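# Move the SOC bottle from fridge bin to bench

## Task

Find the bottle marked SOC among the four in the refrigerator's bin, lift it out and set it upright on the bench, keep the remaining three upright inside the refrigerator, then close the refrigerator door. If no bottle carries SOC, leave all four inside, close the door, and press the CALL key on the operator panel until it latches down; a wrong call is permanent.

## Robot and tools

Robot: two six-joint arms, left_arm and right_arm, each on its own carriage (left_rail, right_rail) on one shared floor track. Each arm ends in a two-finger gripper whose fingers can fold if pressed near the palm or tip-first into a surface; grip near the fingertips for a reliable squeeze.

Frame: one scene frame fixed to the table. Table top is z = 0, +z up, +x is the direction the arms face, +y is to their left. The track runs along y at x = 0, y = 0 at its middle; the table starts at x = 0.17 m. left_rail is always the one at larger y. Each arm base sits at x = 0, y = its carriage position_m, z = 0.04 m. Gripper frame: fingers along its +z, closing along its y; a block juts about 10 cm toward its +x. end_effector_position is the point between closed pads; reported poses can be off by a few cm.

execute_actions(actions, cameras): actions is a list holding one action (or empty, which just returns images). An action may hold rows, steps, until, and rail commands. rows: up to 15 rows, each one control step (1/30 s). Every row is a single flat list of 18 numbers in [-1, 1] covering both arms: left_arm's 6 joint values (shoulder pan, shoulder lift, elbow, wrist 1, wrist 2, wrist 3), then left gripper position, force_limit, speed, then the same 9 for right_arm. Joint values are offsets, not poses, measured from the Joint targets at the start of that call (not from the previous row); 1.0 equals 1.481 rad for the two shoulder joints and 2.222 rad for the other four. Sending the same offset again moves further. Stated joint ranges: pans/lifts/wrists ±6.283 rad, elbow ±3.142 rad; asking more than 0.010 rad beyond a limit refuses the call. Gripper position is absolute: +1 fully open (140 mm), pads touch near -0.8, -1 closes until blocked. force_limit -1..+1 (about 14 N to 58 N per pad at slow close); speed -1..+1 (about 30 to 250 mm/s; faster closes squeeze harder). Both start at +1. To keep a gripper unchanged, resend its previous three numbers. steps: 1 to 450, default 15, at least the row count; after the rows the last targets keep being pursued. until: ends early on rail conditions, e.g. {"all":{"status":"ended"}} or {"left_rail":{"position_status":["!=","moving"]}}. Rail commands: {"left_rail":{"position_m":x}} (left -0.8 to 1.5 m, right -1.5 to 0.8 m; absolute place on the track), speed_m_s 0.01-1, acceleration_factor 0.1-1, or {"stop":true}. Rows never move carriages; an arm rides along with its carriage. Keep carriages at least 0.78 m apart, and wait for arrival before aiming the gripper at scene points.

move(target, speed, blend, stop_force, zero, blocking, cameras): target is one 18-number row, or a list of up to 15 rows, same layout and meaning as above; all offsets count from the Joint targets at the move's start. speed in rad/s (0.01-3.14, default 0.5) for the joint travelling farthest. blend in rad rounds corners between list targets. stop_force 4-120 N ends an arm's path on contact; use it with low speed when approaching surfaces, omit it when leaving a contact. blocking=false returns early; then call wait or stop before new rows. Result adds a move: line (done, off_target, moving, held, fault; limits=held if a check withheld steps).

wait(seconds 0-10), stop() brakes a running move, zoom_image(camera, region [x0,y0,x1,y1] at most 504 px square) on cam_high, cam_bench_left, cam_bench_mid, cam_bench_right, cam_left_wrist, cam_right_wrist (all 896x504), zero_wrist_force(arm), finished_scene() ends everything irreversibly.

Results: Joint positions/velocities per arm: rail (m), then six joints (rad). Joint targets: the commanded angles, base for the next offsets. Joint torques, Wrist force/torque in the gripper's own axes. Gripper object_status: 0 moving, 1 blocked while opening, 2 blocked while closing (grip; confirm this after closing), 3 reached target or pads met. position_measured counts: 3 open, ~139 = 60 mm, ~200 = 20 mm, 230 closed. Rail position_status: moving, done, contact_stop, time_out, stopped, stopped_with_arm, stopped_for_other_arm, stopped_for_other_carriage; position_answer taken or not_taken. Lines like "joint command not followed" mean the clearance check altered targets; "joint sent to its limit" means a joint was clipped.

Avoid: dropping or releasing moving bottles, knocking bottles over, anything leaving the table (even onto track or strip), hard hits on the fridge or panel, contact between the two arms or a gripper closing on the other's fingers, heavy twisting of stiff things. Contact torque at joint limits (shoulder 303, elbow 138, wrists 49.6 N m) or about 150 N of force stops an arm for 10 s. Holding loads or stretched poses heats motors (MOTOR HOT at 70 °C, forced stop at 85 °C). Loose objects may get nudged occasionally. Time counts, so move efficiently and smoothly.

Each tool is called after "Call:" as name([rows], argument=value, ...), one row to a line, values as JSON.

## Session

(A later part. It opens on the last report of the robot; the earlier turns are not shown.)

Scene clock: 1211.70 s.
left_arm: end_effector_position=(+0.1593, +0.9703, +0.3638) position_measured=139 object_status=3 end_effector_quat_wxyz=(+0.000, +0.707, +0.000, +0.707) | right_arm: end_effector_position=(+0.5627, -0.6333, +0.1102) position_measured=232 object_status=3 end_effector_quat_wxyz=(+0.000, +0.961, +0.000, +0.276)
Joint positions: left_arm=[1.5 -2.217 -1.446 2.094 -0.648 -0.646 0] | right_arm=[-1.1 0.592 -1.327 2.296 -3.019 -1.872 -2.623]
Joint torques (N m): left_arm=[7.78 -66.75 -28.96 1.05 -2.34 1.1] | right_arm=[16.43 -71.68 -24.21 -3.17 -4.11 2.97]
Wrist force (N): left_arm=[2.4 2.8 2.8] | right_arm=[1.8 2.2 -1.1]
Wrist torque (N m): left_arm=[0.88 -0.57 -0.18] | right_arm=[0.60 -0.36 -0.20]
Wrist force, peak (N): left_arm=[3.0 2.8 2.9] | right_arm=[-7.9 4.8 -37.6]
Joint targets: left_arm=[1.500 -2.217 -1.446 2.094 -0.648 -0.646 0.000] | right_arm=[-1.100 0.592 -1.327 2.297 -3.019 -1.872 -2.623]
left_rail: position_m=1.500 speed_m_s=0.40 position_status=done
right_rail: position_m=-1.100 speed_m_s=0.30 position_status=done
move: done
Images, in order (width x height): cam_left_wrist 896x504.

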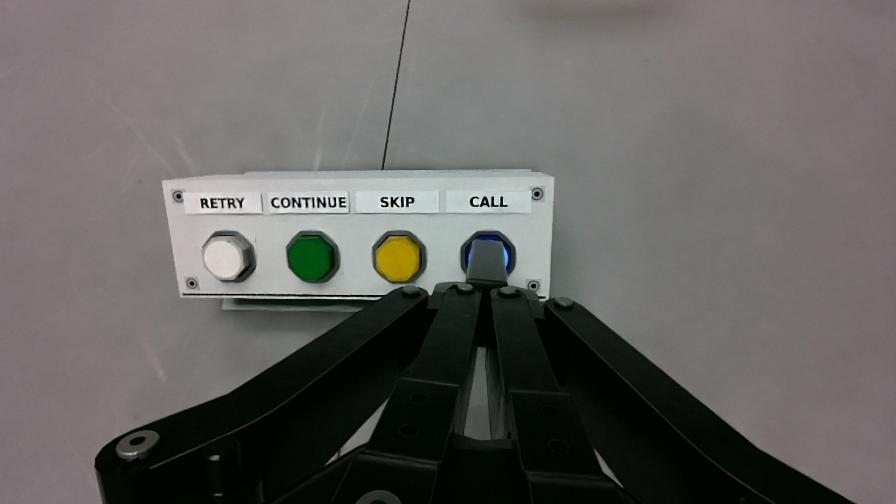

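Call:
move(target=[0,0,0,0,0,0,-0.08,0.6,-1,0.0202,-0.0811,0.0083,0.0493,-0.0062,0.0125,-1,0.0,-0.8], speed=0.12, cameras=["all"])

Call:
zoom_image(camera="cam_left_wrist", region=[360, 150, 600, 300])

Scene clock: 1216.03 s.
left_arm: end_effector_position=(+0.1593, +0.9703, +0.3638) position_measured=139 object_status=3 end_effector_quat_wxyz=(+0.000, +0.707, +0.000, +0.707) | right_arm: end_effector_position=(+0.5279, -0.6370, +0.1582) position_measured=232 object_status=3 end_effector_quat_wxyz=(+0.000, +0.961, +0.000, +0.276)
Joint positions: left_arm=[1.5 -2.217 -1.446 2.094 -0.648 -0.646 0] | right_arm=[-1.1 0.622 -1.447 2.315 -2.909 -1.886 -2.595]
Joint torques (N m): left_arm=[6.41 -67.93 -28.44 1.31 -2.52 1.07] | right_arm=[17.69 -63.61 -28.15 -3.65 -3.88 2.54]
Wrist force (N): left_arm=[2.5 2.5 2.8] | right_arm=[1.9 3.0 -1.5]
Wrist torque (N m): left_arm=[0.82 -0.60 -0.19] | right_arm=[0.77 -0.35 -0.13]
Wrist force, peak (N): left_arm=[2.7 3.1 2.9] | right_arm=[1.9 3.0 -1.5]
Joint targets: left_arm=[1.500 -2.217 -1.446 2.094 -0.648 -0.646 0.000] | right_arm=[-1.100 0.622 -1.447 2.315 -2.909 -1.886 -2.595]
left_rail: position_m=1.500 speed_m_s=0.40 position_status=done
right_rail: position_m=-1.100 speed_m_s=0.30 position_status=done
move: done

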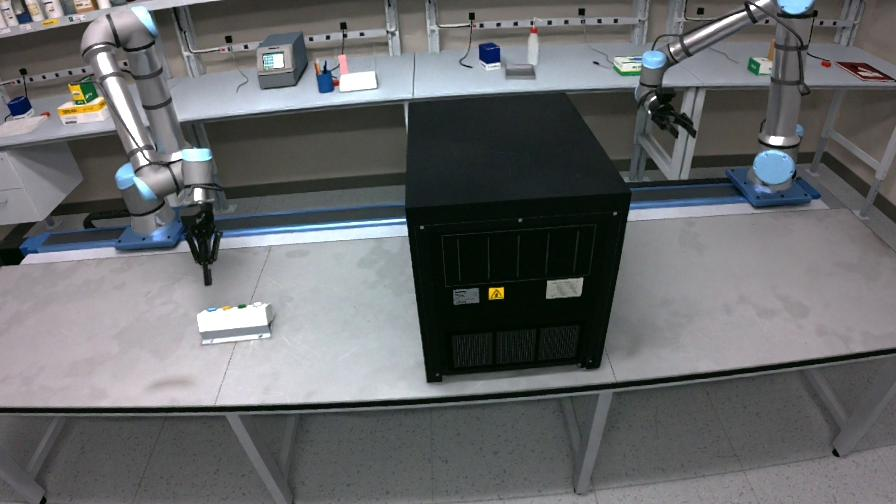

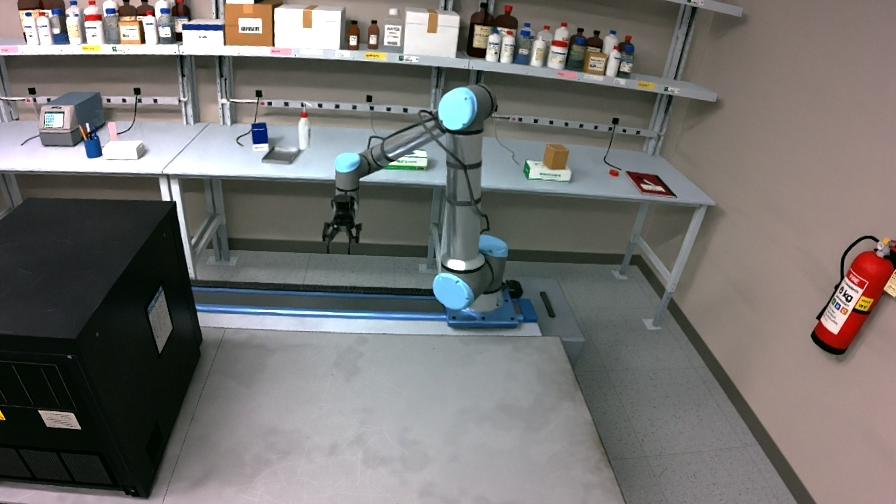

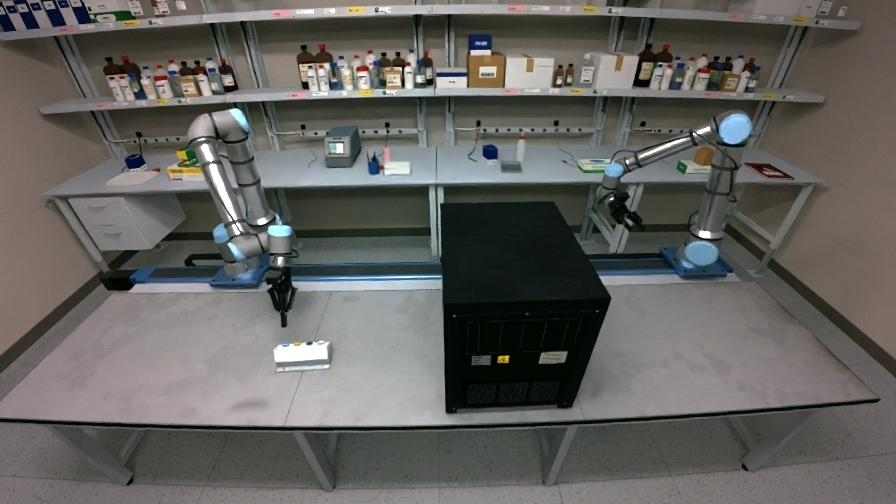

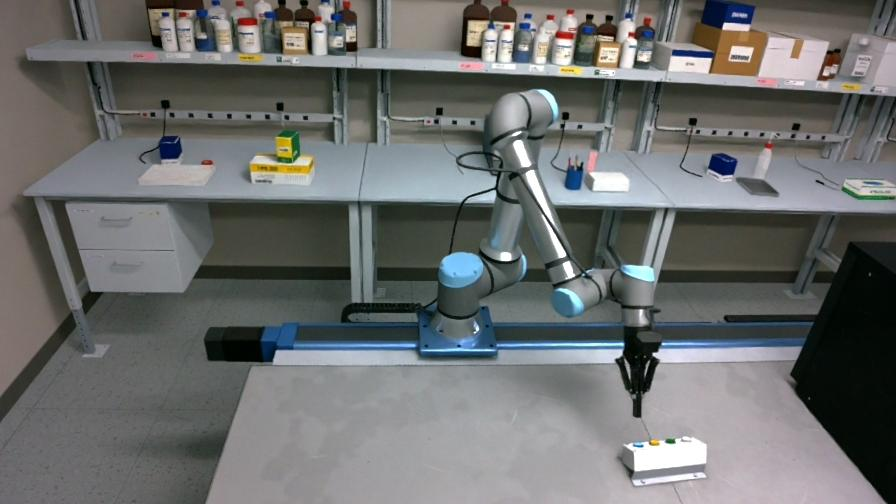

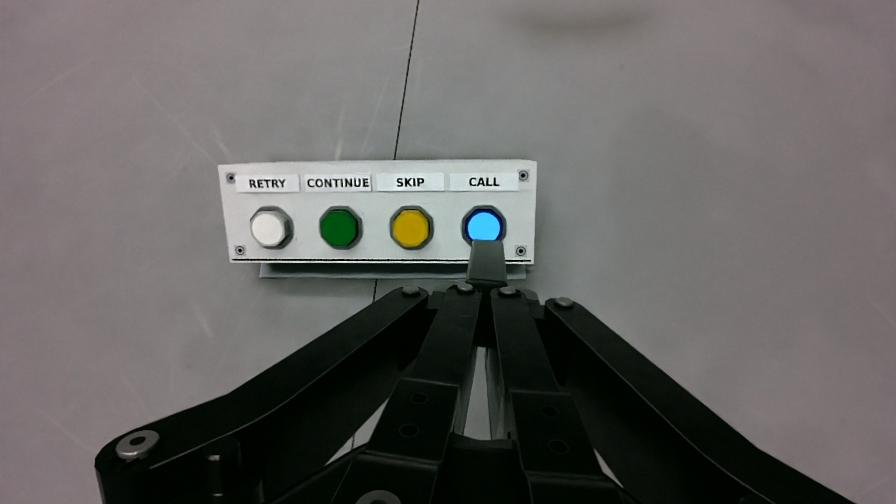

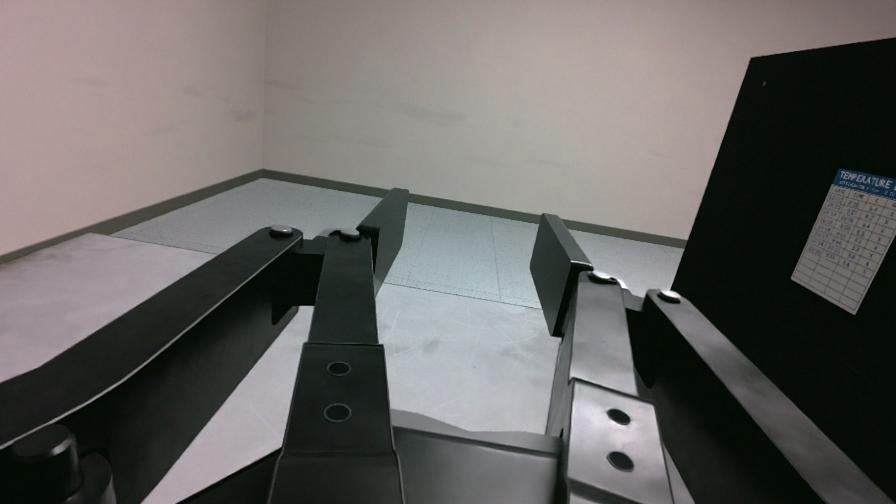

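Scaled by 2.100 from the camera's 896x504 image, which has a finer 1280x720 frame.

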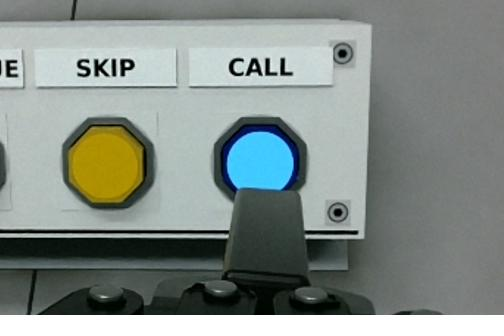

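Call:
finished_scene()

The scene is finished: the task was done.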